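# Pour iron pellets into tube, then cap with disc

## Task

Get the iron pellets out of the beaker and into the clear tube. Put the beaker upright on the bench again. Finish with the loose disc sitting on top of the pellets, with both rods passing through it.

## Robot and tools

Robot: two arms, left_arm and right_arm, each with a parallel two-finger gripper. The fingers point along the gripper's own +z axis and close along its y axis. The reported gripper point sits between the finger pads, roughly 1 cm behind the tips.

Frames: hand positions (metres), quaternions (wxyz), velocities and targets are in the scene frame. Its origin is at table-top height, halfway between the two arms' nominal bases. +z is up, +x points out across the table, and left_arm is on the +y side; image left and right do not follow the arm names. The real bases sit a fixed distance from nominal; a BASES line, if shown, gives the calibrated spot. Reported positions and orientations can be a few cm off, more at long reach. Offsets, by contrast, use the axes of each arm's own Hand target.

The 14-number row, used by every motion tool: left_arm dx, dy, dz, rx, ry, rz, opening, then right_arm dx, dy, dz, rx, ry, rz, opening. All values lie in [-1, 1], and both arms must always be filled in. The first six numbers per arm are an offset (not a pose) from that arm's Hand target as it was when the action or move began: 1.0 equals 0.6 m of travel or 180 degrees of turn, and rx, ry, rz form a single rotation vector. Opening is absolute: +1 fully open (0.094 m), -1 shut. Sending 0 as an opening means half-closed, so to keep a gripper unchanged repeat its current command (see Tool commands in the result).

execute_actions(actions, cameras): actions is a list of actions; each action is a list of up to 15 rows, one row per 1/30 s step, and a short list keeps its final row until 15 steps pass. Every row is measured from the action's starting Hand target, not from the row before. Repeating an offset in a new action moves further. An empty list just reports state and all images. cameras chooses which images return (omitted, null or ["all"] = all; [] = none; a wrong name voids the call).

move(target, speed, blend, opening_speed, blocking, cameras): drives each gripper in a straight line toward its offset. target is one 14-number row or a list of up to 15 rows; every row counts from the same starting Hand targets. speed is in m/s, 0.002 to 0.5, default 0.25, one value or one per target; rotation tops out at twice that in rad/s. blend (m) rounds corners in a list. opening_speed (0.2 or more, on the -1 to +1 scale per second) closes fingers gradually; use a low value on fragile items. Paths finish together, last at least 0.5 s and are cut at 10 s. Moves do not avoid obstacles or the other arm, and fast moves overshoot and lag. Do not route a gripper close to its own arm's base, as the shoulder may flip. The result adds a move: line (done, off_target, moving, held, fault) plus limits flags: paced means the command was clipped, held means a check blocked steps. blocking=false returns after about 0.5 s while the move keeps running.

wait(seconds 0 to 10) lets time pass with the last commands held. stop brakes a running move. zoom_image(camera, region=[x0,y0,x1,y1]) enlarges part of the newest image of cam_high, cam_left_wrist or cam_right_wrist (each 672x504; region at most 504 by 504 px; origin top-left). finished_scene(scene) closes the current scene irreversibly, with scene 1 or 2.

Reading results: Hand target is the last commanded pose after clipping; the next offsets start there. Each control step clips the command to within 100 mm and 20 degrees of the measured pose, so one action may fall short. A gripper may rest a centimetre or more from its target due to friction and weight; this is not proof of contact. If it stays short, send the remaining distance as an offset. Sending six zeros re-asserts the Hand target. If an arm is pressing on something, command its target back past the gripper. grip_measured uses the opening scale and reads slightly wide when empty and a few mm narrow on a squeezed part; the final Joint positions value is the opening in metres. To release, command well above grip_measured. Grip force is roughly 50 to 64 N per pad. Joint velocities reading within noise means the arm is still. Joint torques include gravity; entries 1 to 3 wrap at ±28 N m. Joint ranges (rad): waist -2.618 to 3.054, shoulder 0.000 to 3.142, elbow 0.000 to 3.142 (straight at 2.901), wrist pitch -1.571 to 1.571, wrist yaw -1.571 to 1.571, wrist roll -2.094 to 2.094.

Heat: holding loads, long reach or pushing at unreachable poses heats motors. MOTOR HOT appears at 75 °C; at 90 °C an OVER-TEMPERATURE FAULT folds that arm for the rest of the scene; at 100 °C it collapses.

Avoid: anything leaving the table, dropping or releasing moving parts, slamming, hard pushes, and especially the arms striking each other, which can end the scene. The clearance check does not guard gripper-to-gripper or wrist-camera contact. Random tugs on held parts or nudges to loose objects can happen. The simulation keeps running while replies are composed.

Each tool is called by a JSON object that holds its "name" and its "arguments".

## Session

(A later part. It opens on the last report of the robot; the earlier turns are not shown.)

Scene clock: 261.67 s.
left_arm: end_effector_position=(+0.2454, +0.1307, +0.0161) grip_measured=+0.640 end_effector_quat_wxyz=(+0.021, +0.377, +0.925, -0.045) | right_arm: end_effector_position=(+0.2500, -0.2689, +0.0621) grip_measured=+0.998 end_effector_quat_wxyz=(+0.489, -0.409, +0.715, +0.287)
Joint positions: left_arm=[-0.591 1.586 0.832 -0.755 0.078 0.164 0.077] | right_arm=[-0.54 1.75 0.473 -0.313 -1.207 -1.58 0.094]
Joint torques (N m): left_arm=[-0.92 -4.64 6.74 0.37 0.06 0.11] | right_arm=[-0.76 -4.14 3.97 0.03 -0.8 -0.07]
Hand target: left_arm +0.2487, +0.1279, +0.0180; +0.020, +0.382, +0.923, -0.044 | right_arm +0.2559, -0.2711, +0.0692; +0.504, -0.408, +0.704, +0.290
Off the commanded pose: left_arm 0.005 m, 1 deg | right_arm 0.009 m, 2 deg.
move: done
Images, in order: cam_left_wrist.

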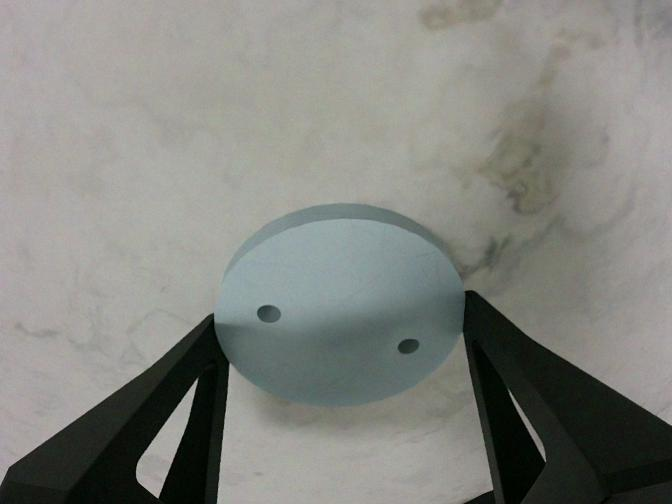

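{"name": "move", "arguments": {"target": [[-0.012, -0.0112, -0.1693, 0, 0, 0, 0.4, 0, 0, 0, 0, 0, 0, 1.0], [-0.1225, -0.0815, -0.2992, 0, 0, 0, 0.4, 0, 0, 0, 0, 0, 0, 1.0]], "speed": [0.1, 0.12], "blend": [0.02, 0], "cameras": ["cam_left_wrist", "cam_right_wrist", "cam_high"]}}

{"name": "zoom_image", "arguments": {"camera": "cam_left_wrist", "region": [205, 190, 475, 420]}}

{"name": "zoom_image", "arguments": {"camera": "cam_left_wrist", "region": [200, 0, 440, 200]}}

Scene clock: 267.10 s.
left_arm: end_effector_position=(+0.2632, +0.0612, +0.2020) grip_measured=+0.640 end_effector_quat_wxyz=(+0.019, +0.389, +0.920, -0.044) | right_arm: end_effector_position=(+0.2500, -0.2689, +0.0621) grip_measured=+0.998 end_effector_quat_wxyz=(+0.489, -0.409, +0.715, +0.287)
Joint positions: left_arm=[-0.744 1.715 1.734 -1.522 0.069 0.036 0.077] | right_arm=[-0.54 1.75 0.473 -0.313 -1.207 -1.58 0.094]
Joint torques (N m): left_arm=[-0.46 -6.23 7.76 0.42 0.04 -0.07] | right_arm=[-0.64 -4.07 3.99 0.05 -0.8 -0.1]
Hand target: left_arm +0.2656, +0.0590, +0.2051; +0.020, +0.382, +0.923, -0.044 | right_arm +0.2559, -0.2711, +0.0692; +0.504, -0.408, +0.704, +0.290
Off the commanded pose: left_arm 0.004 m, 1 deg | right_arm 0.009 m, 2 deg.
move: done

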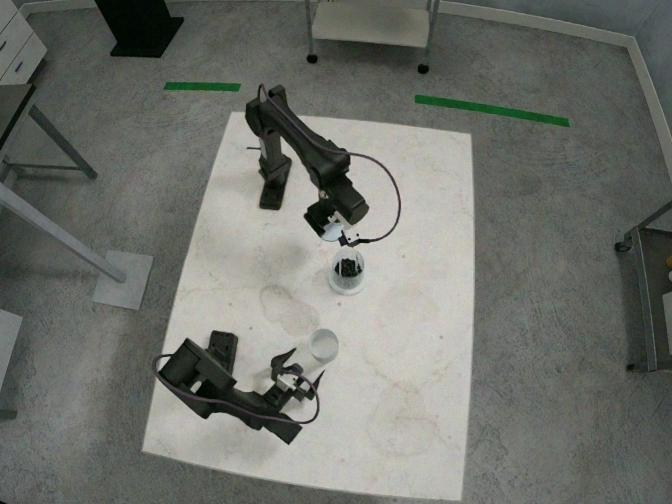

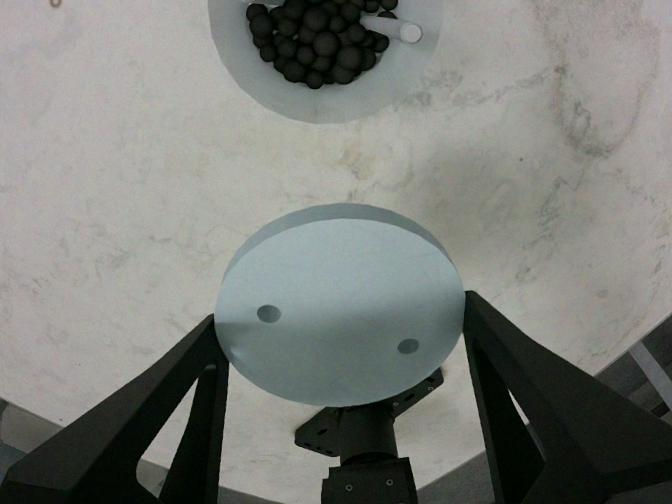

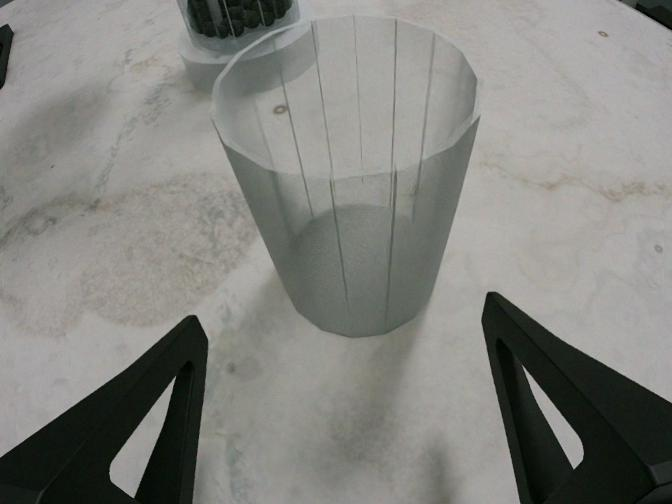

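Scaled by 1.867 from the camera's 672x504 image, which has a finer 960x720 frame.

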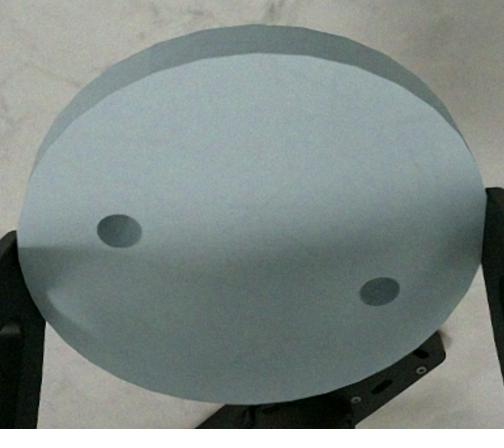

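Scaled by 2.100 from the camera's 672x504 image, which has a finer 960x720 frame.

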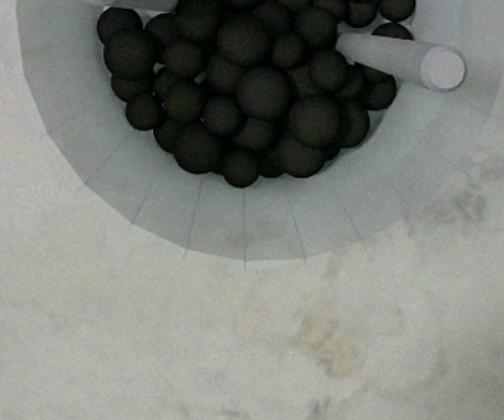

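{"name": "zoom_image", "arguments": {"camera": "cam_high", "region": [290, 180, 410, 360]}}

Scaled by 2.800.

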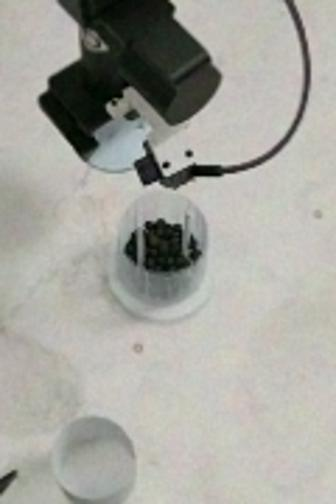

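{"name": "move", "arguments": {"target": [0.05, -0.0007, -0.0035, 0, 0, 0, 0.4, 0, 0, 0, 0, 0, 0, 1.0], "speed": 0.1, "cameras": ["cam_left_wrist"]}}

{"name": "zoom_image", "arguments": {"camera": "cam_left_wrist", "region": [200, 0, 440, 200]}}

Scene clock: 269.30 s.
left_arm: end_effector_position=(+0.2458, +0.0778, +0.1953) grip_measured=+0.640 end_effector_quat_wxyz=(+0.003, +0.388, +0.921, -0.038) | right_arm: end_effector_position=(+0.2500, -0.2689, +0.0621) grip_measured=+0.998 end_effector_quat_wxyz=(+0.489, -0.409, +0.715, +0.287)
Joint positions: left_arm=[-0.744 1.648 1.632 -1.522 0.069 0.035 0.077] | right_arm=[-0.54 1.75 0.473 -0.313 -1.207 -1.58 0.094]
Joint torques (N m): left_arm=[-0.51 -10.04 5.7 0.48 -0.01 -0.11] | right_arm=[-0.68 -4.12 4.03 0.07 -0.81 -0.12]
Hand target: left_arm +0.2441, +0.0800, +0.2051; +0.020, +0.382, +0.923, -0.044 | right_arm +0.2559, -0.2711, +0.0692; +0.504, -0.408, +0.704, +0.290
Off the commanded pose: left_arm 0.010 m, 2 deg | right_arm 0.009 m, 2 deg.
move: done
Images, in order: cam_left_wrist.

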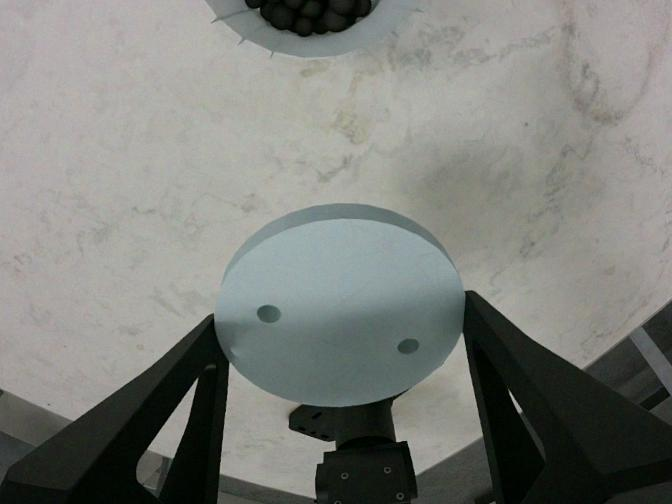

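Scaled by 2.100 from the camera's 672x504 image, which has a finer 960x720 frame.

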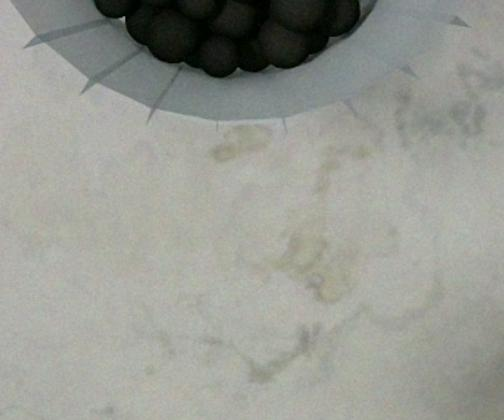

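{"name": "move", "arguments": {"target": [-0.1015, -0.006, 0.0075, 0, 0, 0, 0.4, 0, 0, 0, 0, 0, 0, 1.0], "speed": 0.1, "cameras": ["cam_left_wrist", "cam_high"]}}

{"name": "zoom_image", "arguments": {"camera": "cam_left_wrist", "region": [200, 40, 440, 240]}}

Scene clock: 271.73 s.
left_arm: end_effector_position=(+0.2842, +0.0383, +0.2026) grip_measured=+0.640 end_effector_quat_wxyz=(+0.019, +0.385, +0.922, -0.045) | right_arm: end_effector_position=(+0.2500, -0.2689, +0.0621) grip_measured=+0.998 end_effector_quat_wxyz=(+0.489, -0.409, +0.715, +0.287)
Joint positions: left_arm=[-0.75 1.842 1.892 -1.551 0.069 0.021 0.077] | right_arm=[-0.54 1.75 0.473 -0.313 -1.207 -1.58 0.094]
Joint torques (N m): left_arm=[-0.92 -7.46 8.1 0.34 0.01 -0.08] | right_arm=[-0.81 -4.1 3.96 0.06 -0.81 -0.12]
Hand target: left_arm +0.2846, +0.0342, +0.2051; +0.020, +0.382, +0.923, -0.044 | right_arm +0.2559, -0.2711, +0.0692; +0.504, -0.408, +0.704, +0.290
Off the commanded pose: left_arm 0.005 m, 0 deg | right_arm 0.009 m, 2 deg.
move: done
Images, in order: cam_high, cam_left_wrist.

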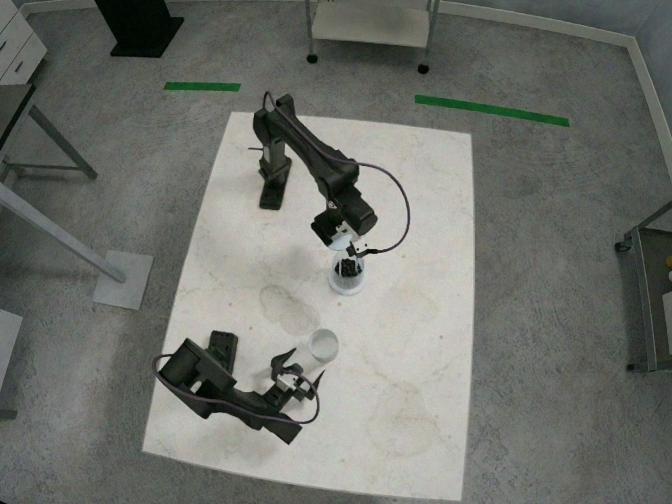

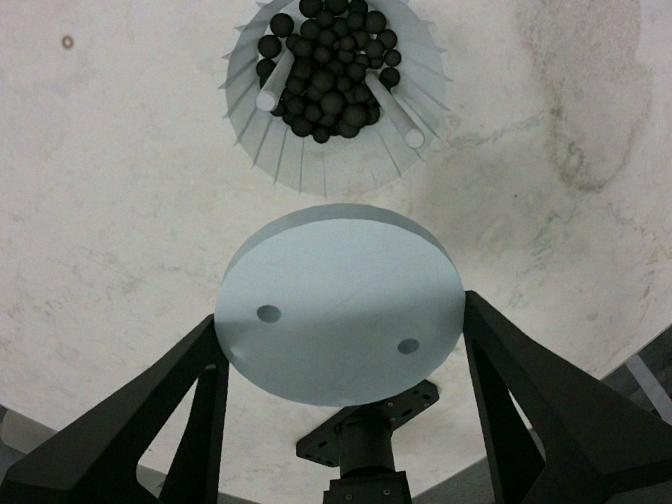

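Scaled by 2.100 from the camera's 672x504 image, which has a finer 960x720 frame.

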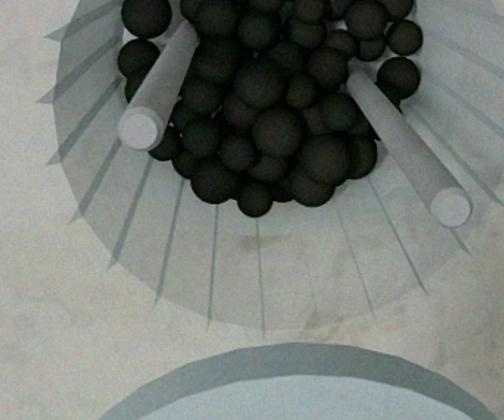

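{"name": "move", "arguments": {"target": [-0.0937, -0.0073, 0.0122, 0, 0, -0.0239, 0.4, 0, 0, 0, 0, 0, 0, 1.0], "speed": 0.06, "cameras": ["cam_left_wrist", "cam_high"]}}

Scene clock: 278.23 s.
left_arm: end_effector_position=(+0.3219, -0.0037, +0.2013) grip_measured=+0.640 end_effector_quat_wxyz=(+0.040, +0.348, +0.935, -0.055) | right_arm: end_effector_position=(+0.2500, -0.2689, +0.0621) grip_measured=+0.998 end_effector_quat_wxyz=(+0.489, -0.409, +0.715, +0.287)
Joint positions: left_arm=[-0.761 2.046 2.168 -1.574 0.068 -0.069 0.077] | right_arm=[-0.54 1.75 0.473 -0.313 -1.207 -1.58 0.094]
Joint torques (N m): left_arm=[-0.57 -8.84 7.94 0.55 0.04 -0.09] | right_arm=[-0.76 -4.22 4.1 0.07 -0.81 -0.11]
Hand target: left_arm +0.3213, -0.0091, +0.2021; +0.018, +0.347, +0.937, -0.045 | right_arm +0.2559, -0.2711, +0.0692; +0.504, -0.408, +0.704, +0.290
Off the commanded pose: left_arm 0.006 m, 3 deg | right_arm 0.009 m, 2 deg.
joint sent to its limit (left arm) — joint 4 (wrist pitch), lower limit. The joint targets are off in position, not in orientation.
move: off_target (left_arm)
Images, in order: cam_high, cam_left_wrist.

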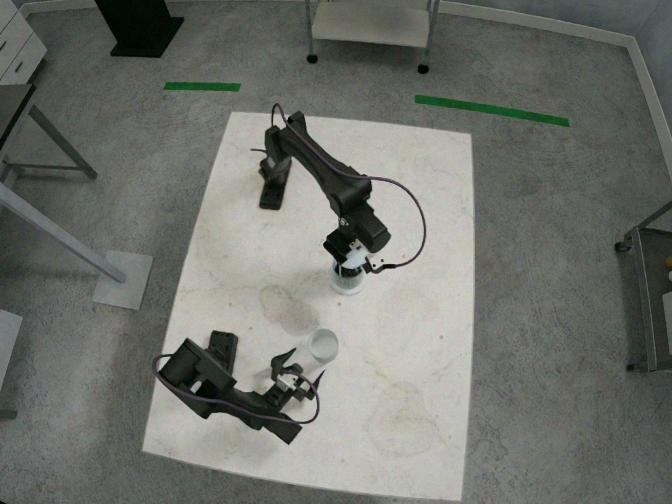

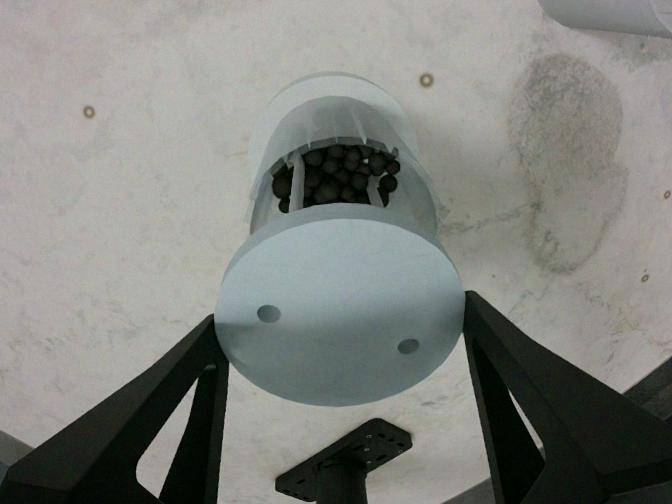

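{"name": "zoom_image", "arguments": {"camera": "cam_left_wrist", "region": [230, 60, 460, 230]}}

Scaled by 2.191 from the camera's 672x504 image, which has a finer 960x720 frame.

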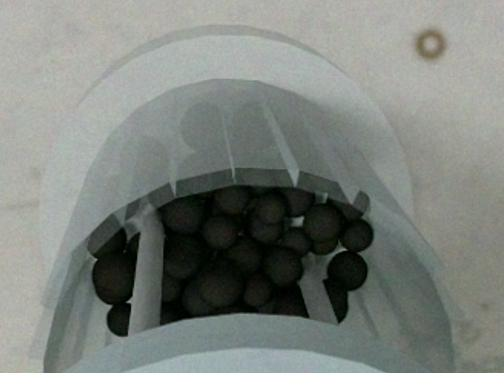

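{"name": "move", "arguments": {"target": [0, -0.0058, 0.0167, 0, 0, 0, 0.4, 0, 0, 0, 0, 0, 0, 1.0], "speed": 0.04, "cameras": ["cam_left_wrist"]}}

{"name": "zoom_image", "arguments": {"camera": "cam_left_wrist", "region": [230, 60, 460, 230]}}

Scene clock: 285.10 s.
left_arm: end_effector_position=(+0.3193, -0.0082, +0.1936) grip_measured=+0.640 end_effector_quat_wxyz=(+0.030, +0.349, +0.935, -0.051) | right_arm: end_effector_position=(+0.2500, -0.2689, +0.0621) grip_measured=+0.998 end_effector_quat_wxyz=(+0.489, -0.409, +0.715, +0.287)
Joint positions: left_arm=[-0.773 2.066 2.168 -1.574 0.068 -0.079 0.077] | right_arm=[-0.54 1.75 0.473 -0.313 -1.207 -1.58 0.094]
Joint torques (N m): left_arm=[-0.58 -8.73 7.53 0.44 0 -0.13] | right_arm=[-0.77 -4.16 4.04 0.07 -0.79 -0.08]
Hand target: left_arm +0.3191, -0.0127, +0.1924; +0.018, +0.347, +0.937, -0.045 | right_arm +0.2559, -0.2711, +0.0692; +0.504, -0.408, +0.704, +0.290
Off the commanded pose: left_arm 0.005 m, 2 deg | right_arm 0.009 m, 2 deg.
joint sent to its limit (left arm) — joint 4 (wrist pitch), lower limit. The joint targets are off in position, not in orientation.
move: done
Images, in order: cam_left_wrist.

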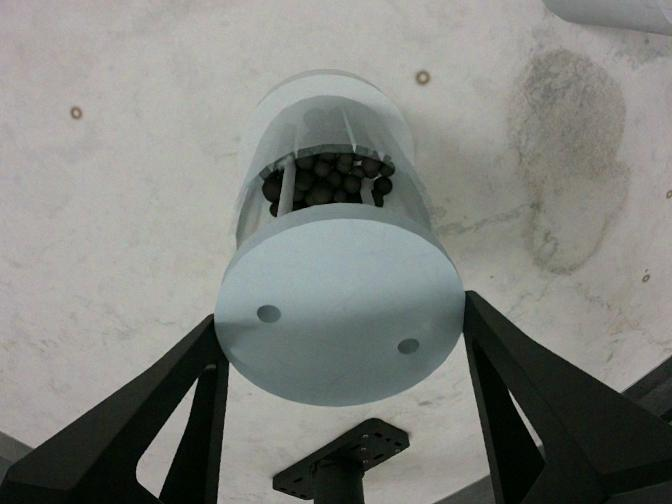

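Scaled by 2.191 from the camera's 672x504 image, which has a finer 960x720 frame.

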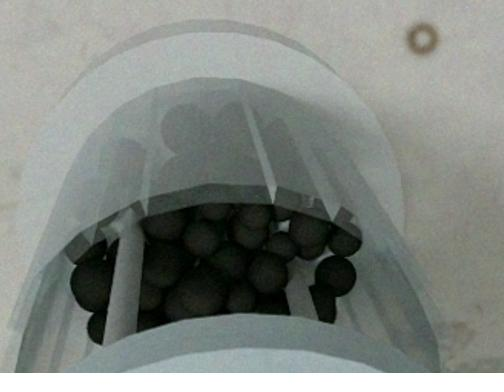

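{"name": "move", "arguments": {"target": [0, 0, 0.0233, 0, 0, 0, 0.4, 0, 0, 0, 0, 0, 0, 1.0], "speed": 0.03, "cameras": ["cam_left_wrist"]}}

{"name": "zoom_image", "arguments": {"camera": "cam_left_wrist", "region": [210, 60, 480, 290]}}

Scene clock: 291.07 s.
left_arm: end_effector_position=(+0.3180, -0.0069, +0.1854) grip_measured=+0.640 end_effector_quat_wxyz=(+0.018, +0.348, +0.936, -0.046) | right_arm: end_effector_position=(+0.2500, -0.2689, +0.0621) grip_measured=+0.998 end_effector_quat_wxyz=(+0.489, -0.409, +0.715, +0.287)
Joint positions: left_arm=[-0.773 2.077 2.152 -1.574 0.068 -0.08 0.077] | right_arm=[-0.54 1.75 0.473 -0.313 -1.207 -1.58 0.094]
Joint torques (N m): left_arm=[-1.16 -9.17 5.48 0.66 0.01 -0.11] | right_arm=[-0.65 -4.1 3.95 0.04 -0.82 -0.09]
Hand target: left_arm +0.3191, -0.0141, +0.1784; +0.018, +0.347, +0.937, -0.045 | right_arm +0.2559, -0.2711, +0.0692; +0.504, -0.408, +0.704, +0.290
Off the commanded pose: left_arm 0.010 m, 0 deg | right_arm 0.009 m, 2 deg.
move: done
Images, in order: cam_left_wrist.

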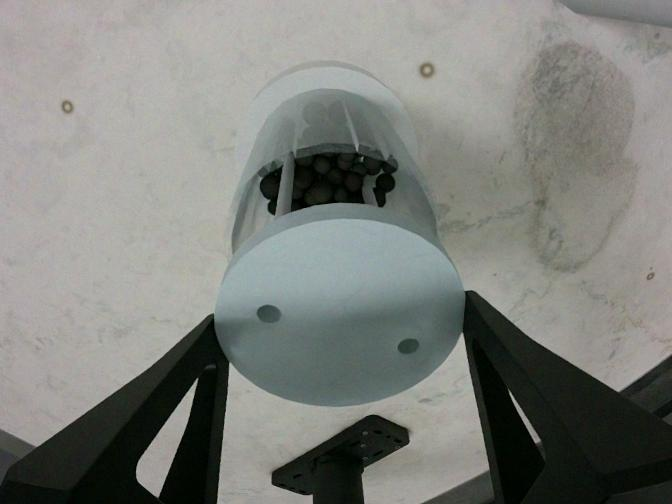

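Scaled by 1.867 from the camera's 672x504 image, which has a finer 960x720 frame.

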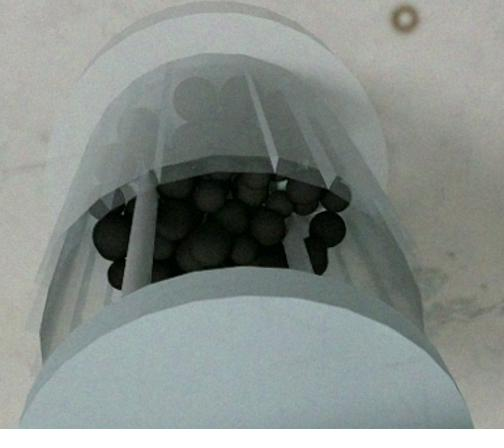

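{"name": "move", "arguments": {"target": [0, 0, 0.01, 0, 0, 0, 0.4, 0, 0, 0, 0, 0, 0, 1.0], "speed": 0.03, "cameras": ["cam_left_wrist"]}}

Scene clock: 292.67 s.
left_arm: end_effector_position=(+0.3171, -0.0073, +0.1775) grip_measured=+0.640 end_effector_quat_wxyz=(+0.014, +0.349, +0.936, -0.043) | right_arm: end_effector_position=(+0.2500, -0.2689, +0.0621) grip_measured=+0.998 end_effector_quat_wxyz=(+0.489, -0.409, +0.715, +0.287)
Joint positions: left_arm=[-0.776 2.077 2.12 -1.553 0.066 -0.082 0.077] | right_arm=[-0.54 1.75 0.473 -0.313 -1.207 -1.58 0.094]
Joint torques (N m): left_arm=[-0.81 -9.51 5.45 0.7 -0.02 -0.06] | right_arm=[-0.75 -4.1 4.04 0.06 -0.81 -0.11]
Hand target: left_arm +0.3191, -0.0146, +0.1725; +0.018, +0.347, +0.937, -0.045 | right_arm +0.2559, -0.2711, +0.0692; +0.504, -0.408, +0.704, +0.290
Off the commanded pose: left_arm 0.009 m, 1 deg | right_arm 0.009 m, 2 deg.
move: done
Images, in order: cam_left_wrist.

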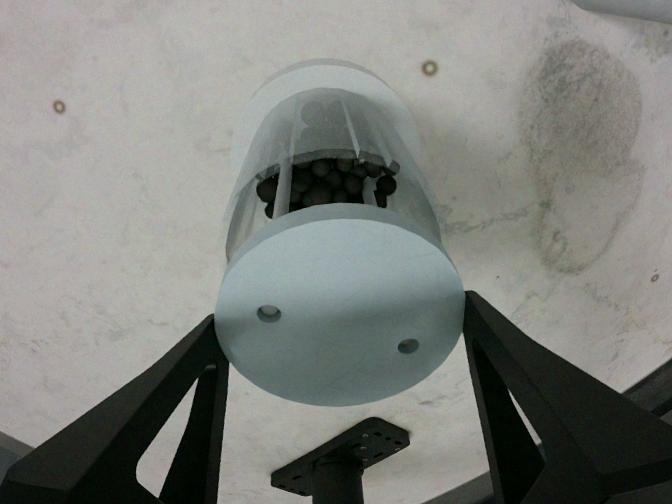

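{"name": "zoom_image", "arguments": {"camera": "cam_left_wrist", "region": [240, 290, 300, 340]}}

{"name": "zoom_image", "arguments": {"camera": "cam_left_wrist", "region": [380, 320, 440, 370]}}

Scaled by 8.400 from the camera's 672x504 image, which has a finer 960x720 frame.

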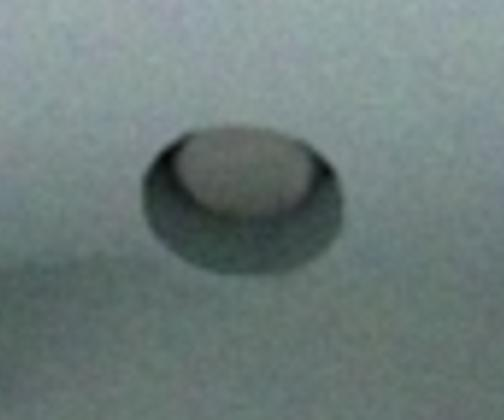

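Scaled by 8.400 from the camera's 672x504 image, which has a finer 960x720 frame.

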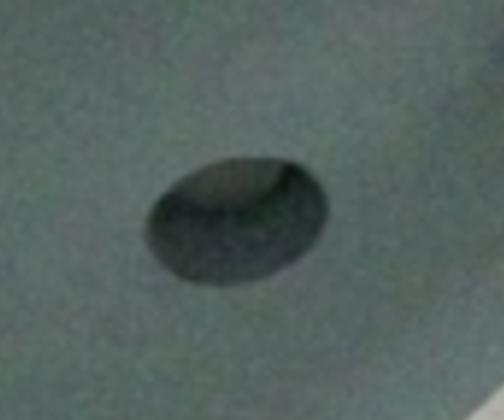

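{"name": "move", "arguments": {"target": [0.0092, 0.0067, 0.025, 0, 0, 0, 0.4, 0, 0, 0, 0, 0, 0, 1.0], "speed": 0.04, "cameras": ["cam_left_wrist"]}}

{"name": "zoom_image", "arguments": {"camera": "cam_left_wrist", "region": [210, 200, 480, 420]}}

Scene clock: 297.23 s.
left_arm: end_effector_position=(+0.3177, -0.0076, +0.1478) grip_measured=+0.640 end_effector_quat_wxyz=(+0.003, +0.345, +0.938, -0.037) | right_arm: end_effector_position=(+0.2500, -0.2689, +0.0621) grip_measured=+0.998 end_effector_quat_wxyz=(+0.489, -0.409, +0.715, +0.287)
Joint positions: left_arm=[-0.776 2.077 2 -1.458 0.065 -0.089 0.077] | right_arm=[-0.54 1.75 0.473 -0.313 -1.207 -1.58 0.094]
Joint torques (N m): left_arm=[-0.05 -13.53 4.83 0.57 -0.01 -0.08] | right_arm=[-0.54 -4.19 3.99 0.06 -0.81 -0.13]
Hand target: left_arm +0.3176, -0.0095, +0.1569; +0.018, +0.347, +0.937, -0.045 | right_arm +0.2559, -0.2711, +0.0692; +0.504, -0.408, +0.704, +0.290
Off the commanded pose: left_arm 0.009 m, 2 deg | right_arm 0.009 m, 2 deg.
move: done
Images, in order: cam_left_wrist.

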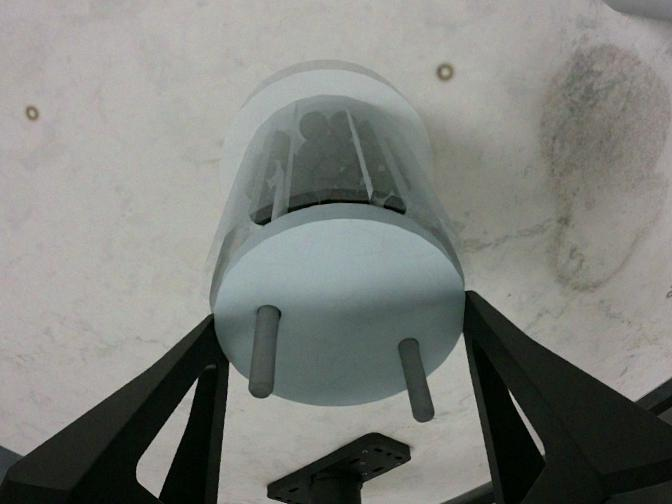

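Scaled by 1.867 from the camera's 672x504 image, which has a finer 960x720 frame.

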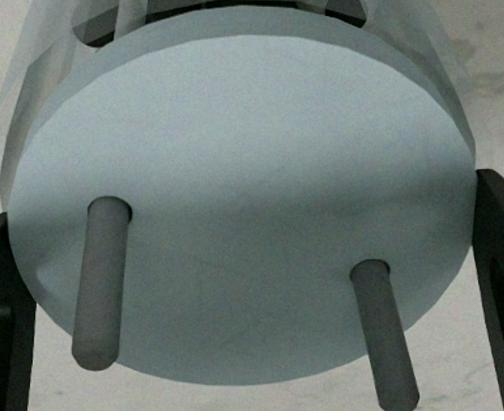

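{"name": "move", "arguments": {"target": [0, 0, 0.0142, 0, 0, 0, 0.4, 0, 0, 0, 0, 0, 0, 1.0], "speed": 0.03, "cameras": ["cam_left_wrist"]}}

{"name": "zoom_image", "arguments": {"camera": "cam_left_wrist", "region": [190, 180, 490, 420]}}

Scene clock: 298.87 s.
left_arm: end_effector_position=(+0.3165, -0.0090, +0.1422) grip_measured=+0.640 end_effector_quat_wxyz=(+0.003, +0.346, +0.937, -0.037) | right_arm: end_effector_position=(+0.2500, -0.2689, +0.0621) grip_measured=+0.998 end_effector_quat_wxyz=(+0.489, -0.409, +0.715, +0.287)
Joint positions: left_arm=[-0.781 2.072 1.971 -1.432 0.065 -0.091 0.077] | right_arm=[-0.54 1.75 0.473 -0.313 -1.207 -1.58 0.094]
Joint torques (N m): left_arm=[-0.28 -13.27 4.3 0.65 0.05 -0.08] | right_arm=[-0.73 -3.99 4.05 0.04 -0.82 -0.13]
Hand target: left_arm +0.3176, -0.0103, +0.1484; +0.018, +0.347, +0.937, -0.045 | right_arm +0.2559, -0.2711, +0.0692; +0.504, -0.408, +0.704, +0.290
Off the commanded pose: left_arm 0.006 m, 2 deg | right_arm 0.009 m, 2 deg.
move: done
Images, in order: cam_left_wrist.

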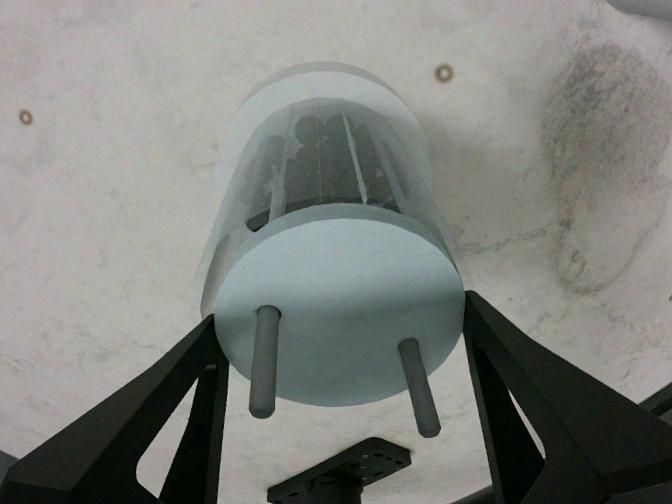

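Scaled by 1.680 from the camera's 672x504 image, which has a finer 960x720 frame.

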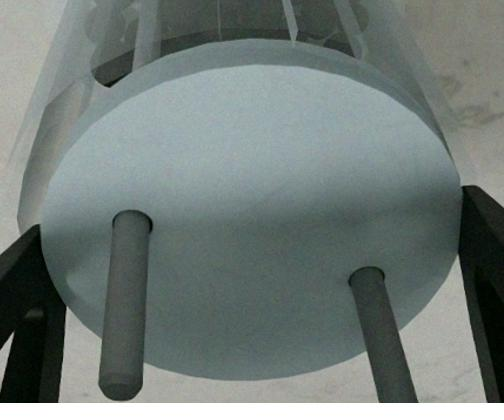

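{"name": "move", "arguments": {"target": [0, 0, 0.0075, 0, 0, 0, 0.4, 0, 0, 0, 0, 0, 0, 1.0], "speed": 0.03, "cameras": ["cam_left_wrist"]}}

{"name": "zoom_image", "arguments": {"camera": "cam_left_wrist", "region": [190, 180, 490, 420]}}

Scene clock: 300.43 s.
left_arm: end_effector_position=(+0.3163, -0.0088, +0.1415) grip_measured=+0.640 end_effector_quat_wxyz=(+0.006, +0.346, +0.937, -0.039) | right_arm: end_effector_position=(+0.2500, -0.2689, +0.0621) grip_measured=+0.998 end_effector_quat_wxyz=(+0.489, -0.409, +0.715, +0.287)
Joint positions: left_arm=[-0.781 2.063 1.954 -1.418 0.065 -0.091 0.077] | right_arm=[-0.54 1.75 0.473 -0.313 -1.207 -1.58 0.094]
Joint torques (N m): left_arm=[-0.16 -12.46 4.04 0.73 0.05 0] | right_arm=[-0.68 -4.23 3.97 0.05 -0.81 -0.1]
Hand target: left_arm +0.3176, -0.0107, +0.1439; +0.018, +0.347, +0.937, -0.045 | right_arm +0.2559, -0.2711, +0.0692; +0.504, -0.408, +0.704, +0.290
Off the commanded pose: left_arm 0.003 m, 2 deg | right_arm 0.009 m, 2 deg.
move: done
Images, in order: cam_left_wrist.

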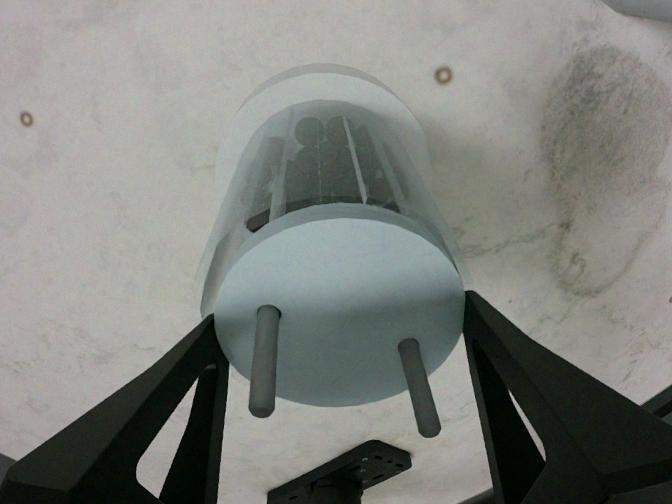

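Scaled by 1.680 from the camera's 672x504 image, which has a finer 960x720 frame.

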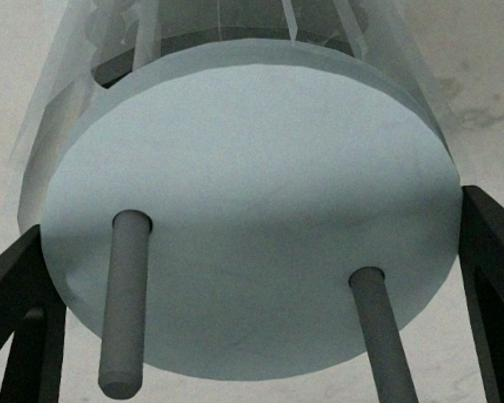

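{"name": "move", "arguments": {"target": [0, 0, 0, 0, 0, 0, 1.0, 0, 0, 0, 0, 0, 0, 1.0], "speed": 0.03, "opening_speed": 0.3, "cameras": ["cam_left_wrist", "cam_high"]}}

{"name": "zoom_image", "arguments": {"camera": "cam_left_wrist", "region": [190, 120, 490, 420]}}

Scene clock: 303.53 s.
left_arm: end_effector_position=(+0.3113, -0.0138, +0.1429) grip_measured=+0.998 end_effector_quat_wxyz=(+0.005, +0.352, +0.935, -0.047) | right_arm: end_effector_position=(+0.2500, -0.2689, +0.0621) grip_measured=+0.998 end_effector_quat_wxyz=(+0.489, -0.409, +0.715, +0.287)
Joint positions: left_arm=[-0.792 2.06 1.954 -1.416 0.08 -0.091 0.094] | right_arm=[-0.54 1.75 0.473 -0.313 -1.207 -1.58 0.094]
Joint torques (N m): left_arm=[0.58 -11.97 3.93 0.77 -0.02 -0.02] | right_arm=[-0.79 -4.12 4 0.05 -0.84 -0.07]
Hand target: left_arm +0.3176, -0.0107, +0.1439; +0.018, +0.347, +0.937, -0.045 | right_arm +0.2559, -0.2711, +0.0692; +0.504, -0.408, +0.704, +0.290
Off the commanded pose: left_arm 0.007 m, 2 deg | right_arm 0.009 m, 2 deg.
move: done
Images, in order: cam_high, cam_left_wrist.

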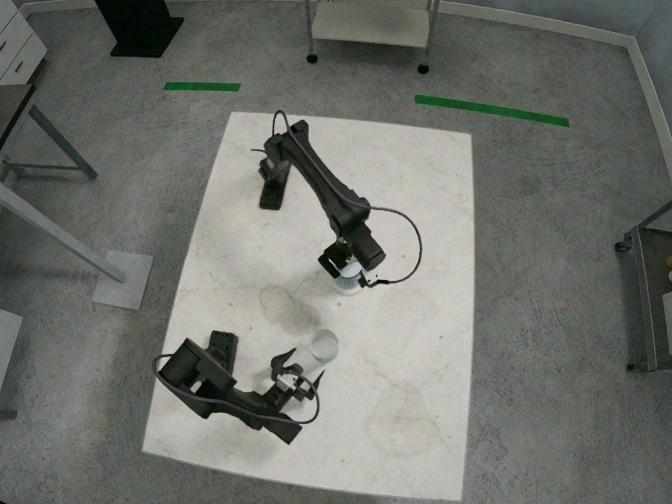

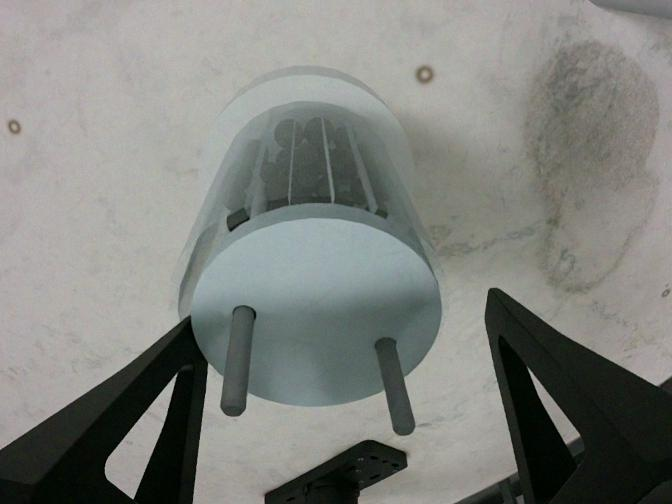

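Scaled by 1.680 from the camera's 672x504 image, which has a finer 960x720 frame.

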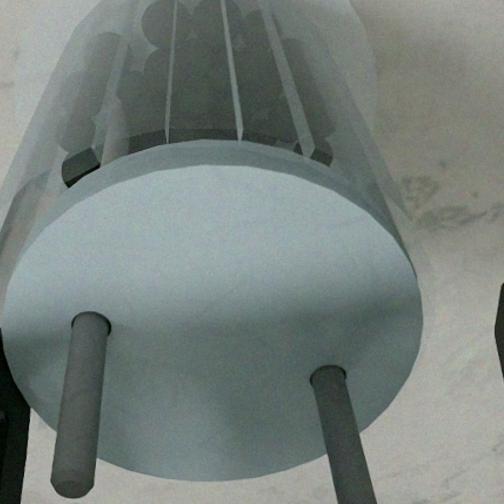

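{"name": "move", "arguments": {"target": [0, 0.01, 0, 0, 0, 0, 1.0, 0, 0, 0, 0, 0, 0, 1.0], "speed": 0.04, "cameras": ["cam_left_wrist"]}}

{"name": "zoom_image", "arguments": {"camera": "cam_left_wrist", "region": [190, 60, 490, 420]}}

Scene clock: 305.80 s.
left_arm: end_effector_position=(+0.3114, -0.0139, +0.1428) grip_measured=+0.998 end_effector_quat_wxyz=(+0.005, +0.352, +0.935, -0.047) | right_arm: end_effector_position=(+0.2500, -0.2689, +0.0621) grip_measured=+0.998 end_effector_quat_wxyz=(+0.489, -0.409, +0.715, +0.287)
Joint positions: left_arm=[-0.792 2.059 1.951 -1.413 0.08 -0.091 0.094] | right_arm=[-0.54 1.75 0.473 -0.313 -1.207 -1.58 0.094]
Joint torques (N m): left_arm=[1.98 -12.12 3.69 0.7 -0.08 0.07] | right_arm=[-0.85 -4.1 3.89 0.06 -0.82 -0.08]
Hand target: left_arm +0.3216, -0.0062, +0.1435; +0.018, +0.347, +0.937, -0.045 | right_arm +0.2559, -0.2711, +0.0692; +0.504, -0.408, +0.704, +0.290
Off the commanded pose: left_arm 0.013 m, 2 deg | right_arm 0.009 m, 2 deg.
move: off_target (left_arm)
Images, in order: cam_left_wrist.

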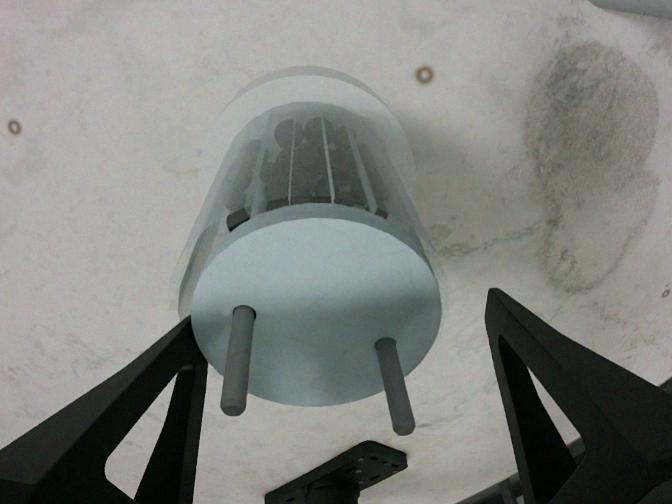

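Scaled by 1.400 from the camera's 672x504 image, which has a finer 960x720 frame.

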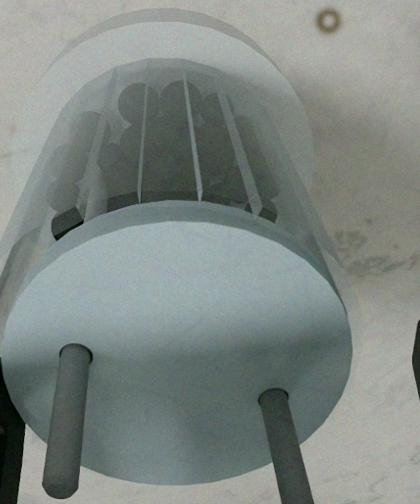

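{"name": "move", "arguments": {"target": [0.0048, -0.0207, 0, 0, 0, 0, 1.0, 0, 0, 0, 0, 0, 0, 1.0], "speed": 0.04, "cameras": ["cam_left_wrist"]}}

{"name": "zoom_image", "arguments": {"camera": "cam_left_wrist", "region": [160, 220, 280, 360]}}

Scene clock: 308.43 s.
left_arm: end_effector_position=(+0.3109, -0.0140, +0.1422) grip_measured=+0.998 end_effector_quat_wxyz=(+0.011, +0.352, +0.935, -0.040) | right_arm: end_effector_position=(+0.2500, -0.2689, +0.0621) grip_measured=+0.998 end_effector_quat_wxyz=(+0.489, -0.409, +0.715, +0.287)
Joint positions: left_arm=[-0.801 2.053 1.941 -1.404 0.062 -0.099 0.094] | right_arm=[-0.54 1.75 0.473 -0.313 -1.207 -1.58 0.094]
Joint torques (N m): left_arm=[-0.27 -12.42 3.96 0.67 0 -0.1] | right_arm=[-0.73 -4.11 3.96 0.07 -0.82 -0.09]
Hand target: left_arm +0.3113, -0.0137, +0.1442; +0.018, +0.347, +0.937, -0.045 | right_arm +0.2559, -0.2711, +0.0692; +0.504, -0.408, +0.704, +0.290
Off the commanded pose: left_arm 0.002 m, 1 deg | right_arm 0.009 m, 2 deg.
move: done
Images, in order: cam_left_wrist.

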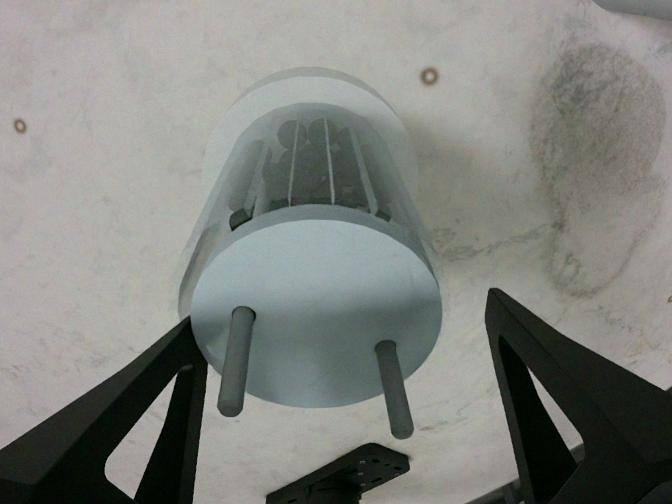

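Scaled by 3.600 from the camera's 672x504 image, which has a finer 960x720 frame.

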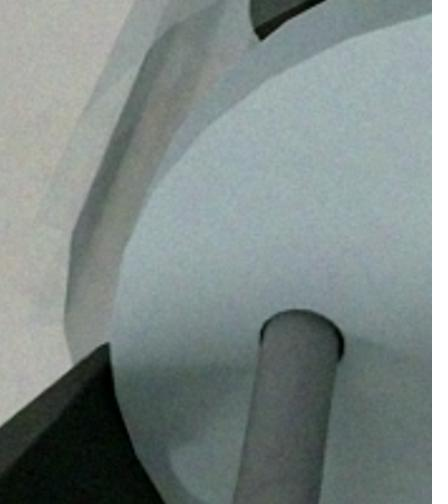

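{"name": "move", "arguments": {"target": [-0.0022, -0.0024, -0.0332, 0, 0, 0, 1.0, 0, 0, 0, 0, 0, 0, 1.0], "speed": 0.03, "cameras": ["cam_left_wrist"]}}

{"name": "zoom_image", "arguments": {"camera": "cam_left_wrist", "region": [160, 60, 480, 440]}}

Scene clock: 311.80 s.
left_arm: end_effector_position=(+0.3101, -0.0118, +0.1559) grip_measured=+0.999 end_effector_quat_wxyz=(+0.011, +0.350, +0.936, -0.039) | right_arm: end_effector_position=(+0.2500, -0.2689, +0.0621) grip_measured=+0.998 end_effector_quat_wxyz=(+0.489, -0.409, +0.715, +0.287)
Joint positions: left_arm=[-0.799 2.053 1.996 -1.459 0.06 -0.102 0.094] | right_arm=[-0.54 1.75 0.473 -0.313 -1.207 -1.58 0.094]
Joint torques (N m): left_arm=[-0.46 -11.14 7.82 0.35 0.04 -0.07] | right_arm=[-0.75 -4.1 3.9 0.06 -0.83 -0.09]
Hand target: left_arm +0.3113, -0.0137, +0.1642; +0.018, +0.347, +0.937, -0.045 | right_arm +0.2559, -0.2711, +0.0692; +0.504, -0.408, +0.704, +0.290
Off the commanded pose: left_arm 0.009 m, 1 deg | right_arm 0.009 m, 2 deg.
move: done
Images, in order: cam_left_wrist.

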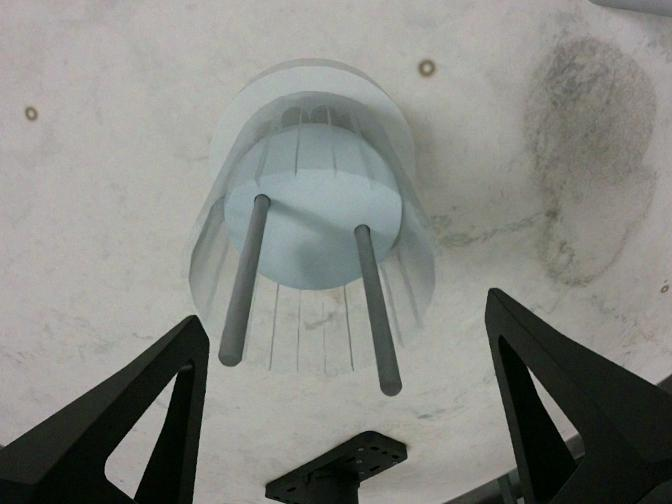

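Scaled by 1.326 from the camera's 672x504 image, which has a finer 960x720 frame.

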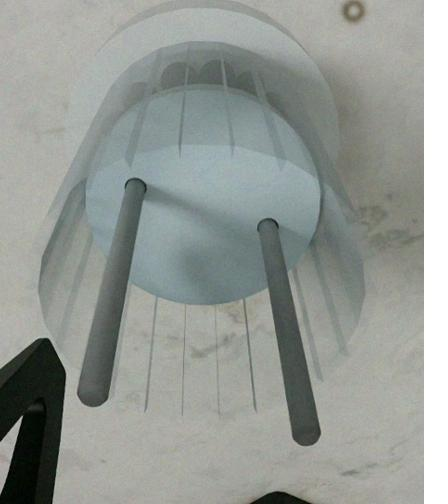

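{"name": "move", "arguments": {"target": [0, 0.02, 0, 0, 0, 0, 1.0, 0, 0, 0, 0, 0, 0, 1.0], "speed": 0.04, "cameras": ["cam_left_wrist"]}}

Scene clock: 313.57 s.
left_arm: end_effector_position=(+0.3187, -0.0039, +0.1559) grip_measured=+0.999 end_effector_quat_wxyz=(+0.012, +0.340, +0.940, -0.039) | right_arm: end_effector_position=(+0.2500, -0.2689, +0.0621) grip_measured=+0.998 end_effector_quat_wxyz=(+0.489, -0.409, +0.715, +0.287)
Joint positions: left_arm=[-0.77 2.053 1.996 -1.459 0.06 -0.094 0.094] | right_arm=[-0.54 1.75 0.473 -0.313 -1.207 -1.58 0.094]
Joint torques (N m): left_arm=[0.27 -11.29 6.91 0.33 0.06 0.12] | right_arm=[-0.62 -4.1 4.08 0.05 -0.81 -0.09]
Hand target: left_arm +0.3191, -0.0047, +0.1634; +0.018, +0.347, +0.937, -0.045 | right_arm +0.2559, -0.2711, +0.0692; +0.504, -0.408, +0.704, +0.290
Off the commanded pose: left_arm 0.007 m, 1 deg | right_arm 0.009 m, 2 deg.
move: done
Images, in order: cam_left_wrist.

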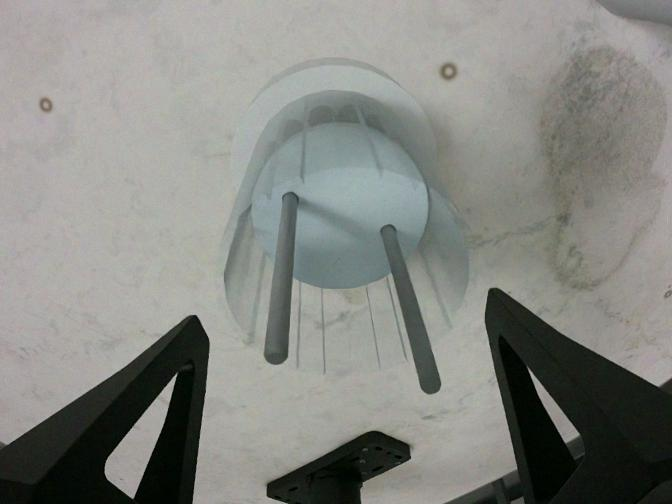

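{"name": "move", "arguments": {"target": [[-0.0056, -0.0062, -0.0864, 0, 0, 0, 1.0, 0, 0, 0, 0, 0, 0, 1.0], [0.2125, 0.0325, -0.1278, 0, 0, 0, 1.0, 0, 0, 0, 0, 0, 0, 1.0]], "speed": [0.08, 0.2], "blend": [0.003, 0]}}

{"name": "zoom_image", "arguments": {"camera": "cam_high", "region": [290, 180, 410, 360]}}

Scene clock: 316.43 s.
left_arm: end_effector_position=(+0.2372, +0.0992, +0.2237) grip_measured=+0.999 end_effector_quat_wxyz=(+0.026, +0.340, +0.939, -0.043) | right_arm: end_effector_position=(+0.2500, -0.2689, +0.0621) grip_measured=+0.998 end_effector_quat_wxyz=(+0.489, -0.409, +0.715, +0.287)
Joint positions: left_arm=[-0.715 1.552 1.649 -1.587 0.06 -0.04 0.094] | right_arm=[-0.54 1.75 0.473 -0.313 -1.207 -1.58 0.094]
Joint torques (N m): left_arm=[0.51 -7.94 5.24 0.57 0.14 0.03] | right_arm=[-0.84 -4.04 3.97 0.08 -0.78 -0.09]
Hand target: left_arm +0.2349, +0.1001, +0.2300; +0.018, +0.347, +0.937, -0.045 | right_arm +0.2559, -0.2711, +0.0692; +0.504, -0.408, +0.704, +0.290
Off the commanded pose: left_arm 0.007 m, 1 deg | right_arm 0.009 m, 2 deg.
joint sent to its limit (left arm) — joint 4 (wrist pitch), lower limit. The joint targets are off in position, not in orientation.
move: done

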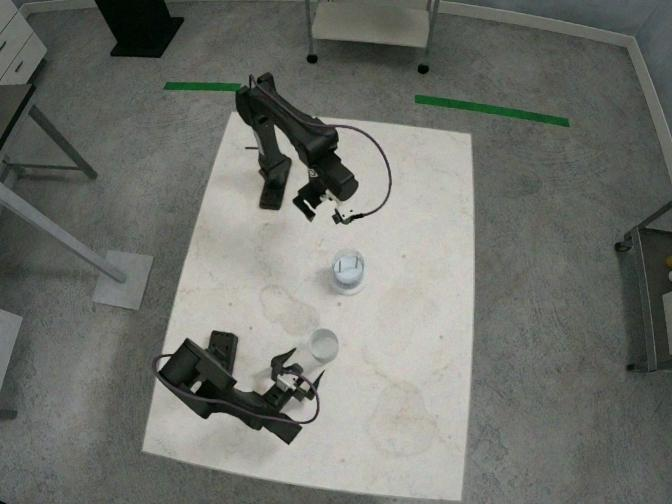

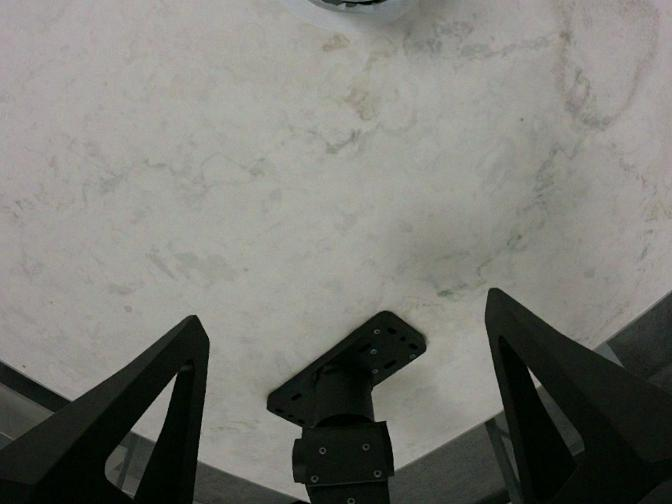

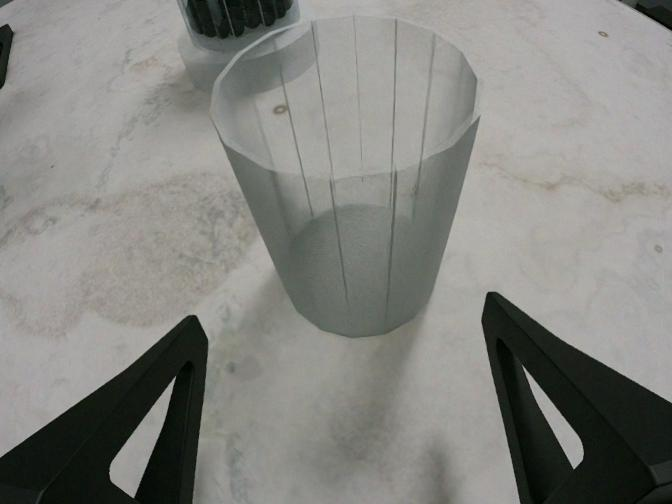

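Scaled by 2.800.

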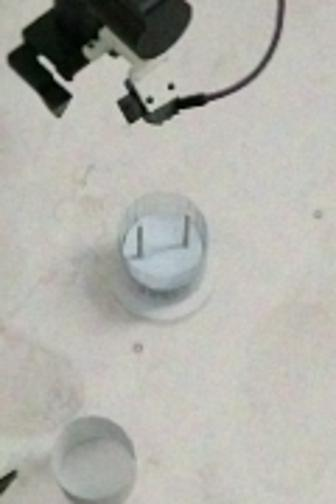

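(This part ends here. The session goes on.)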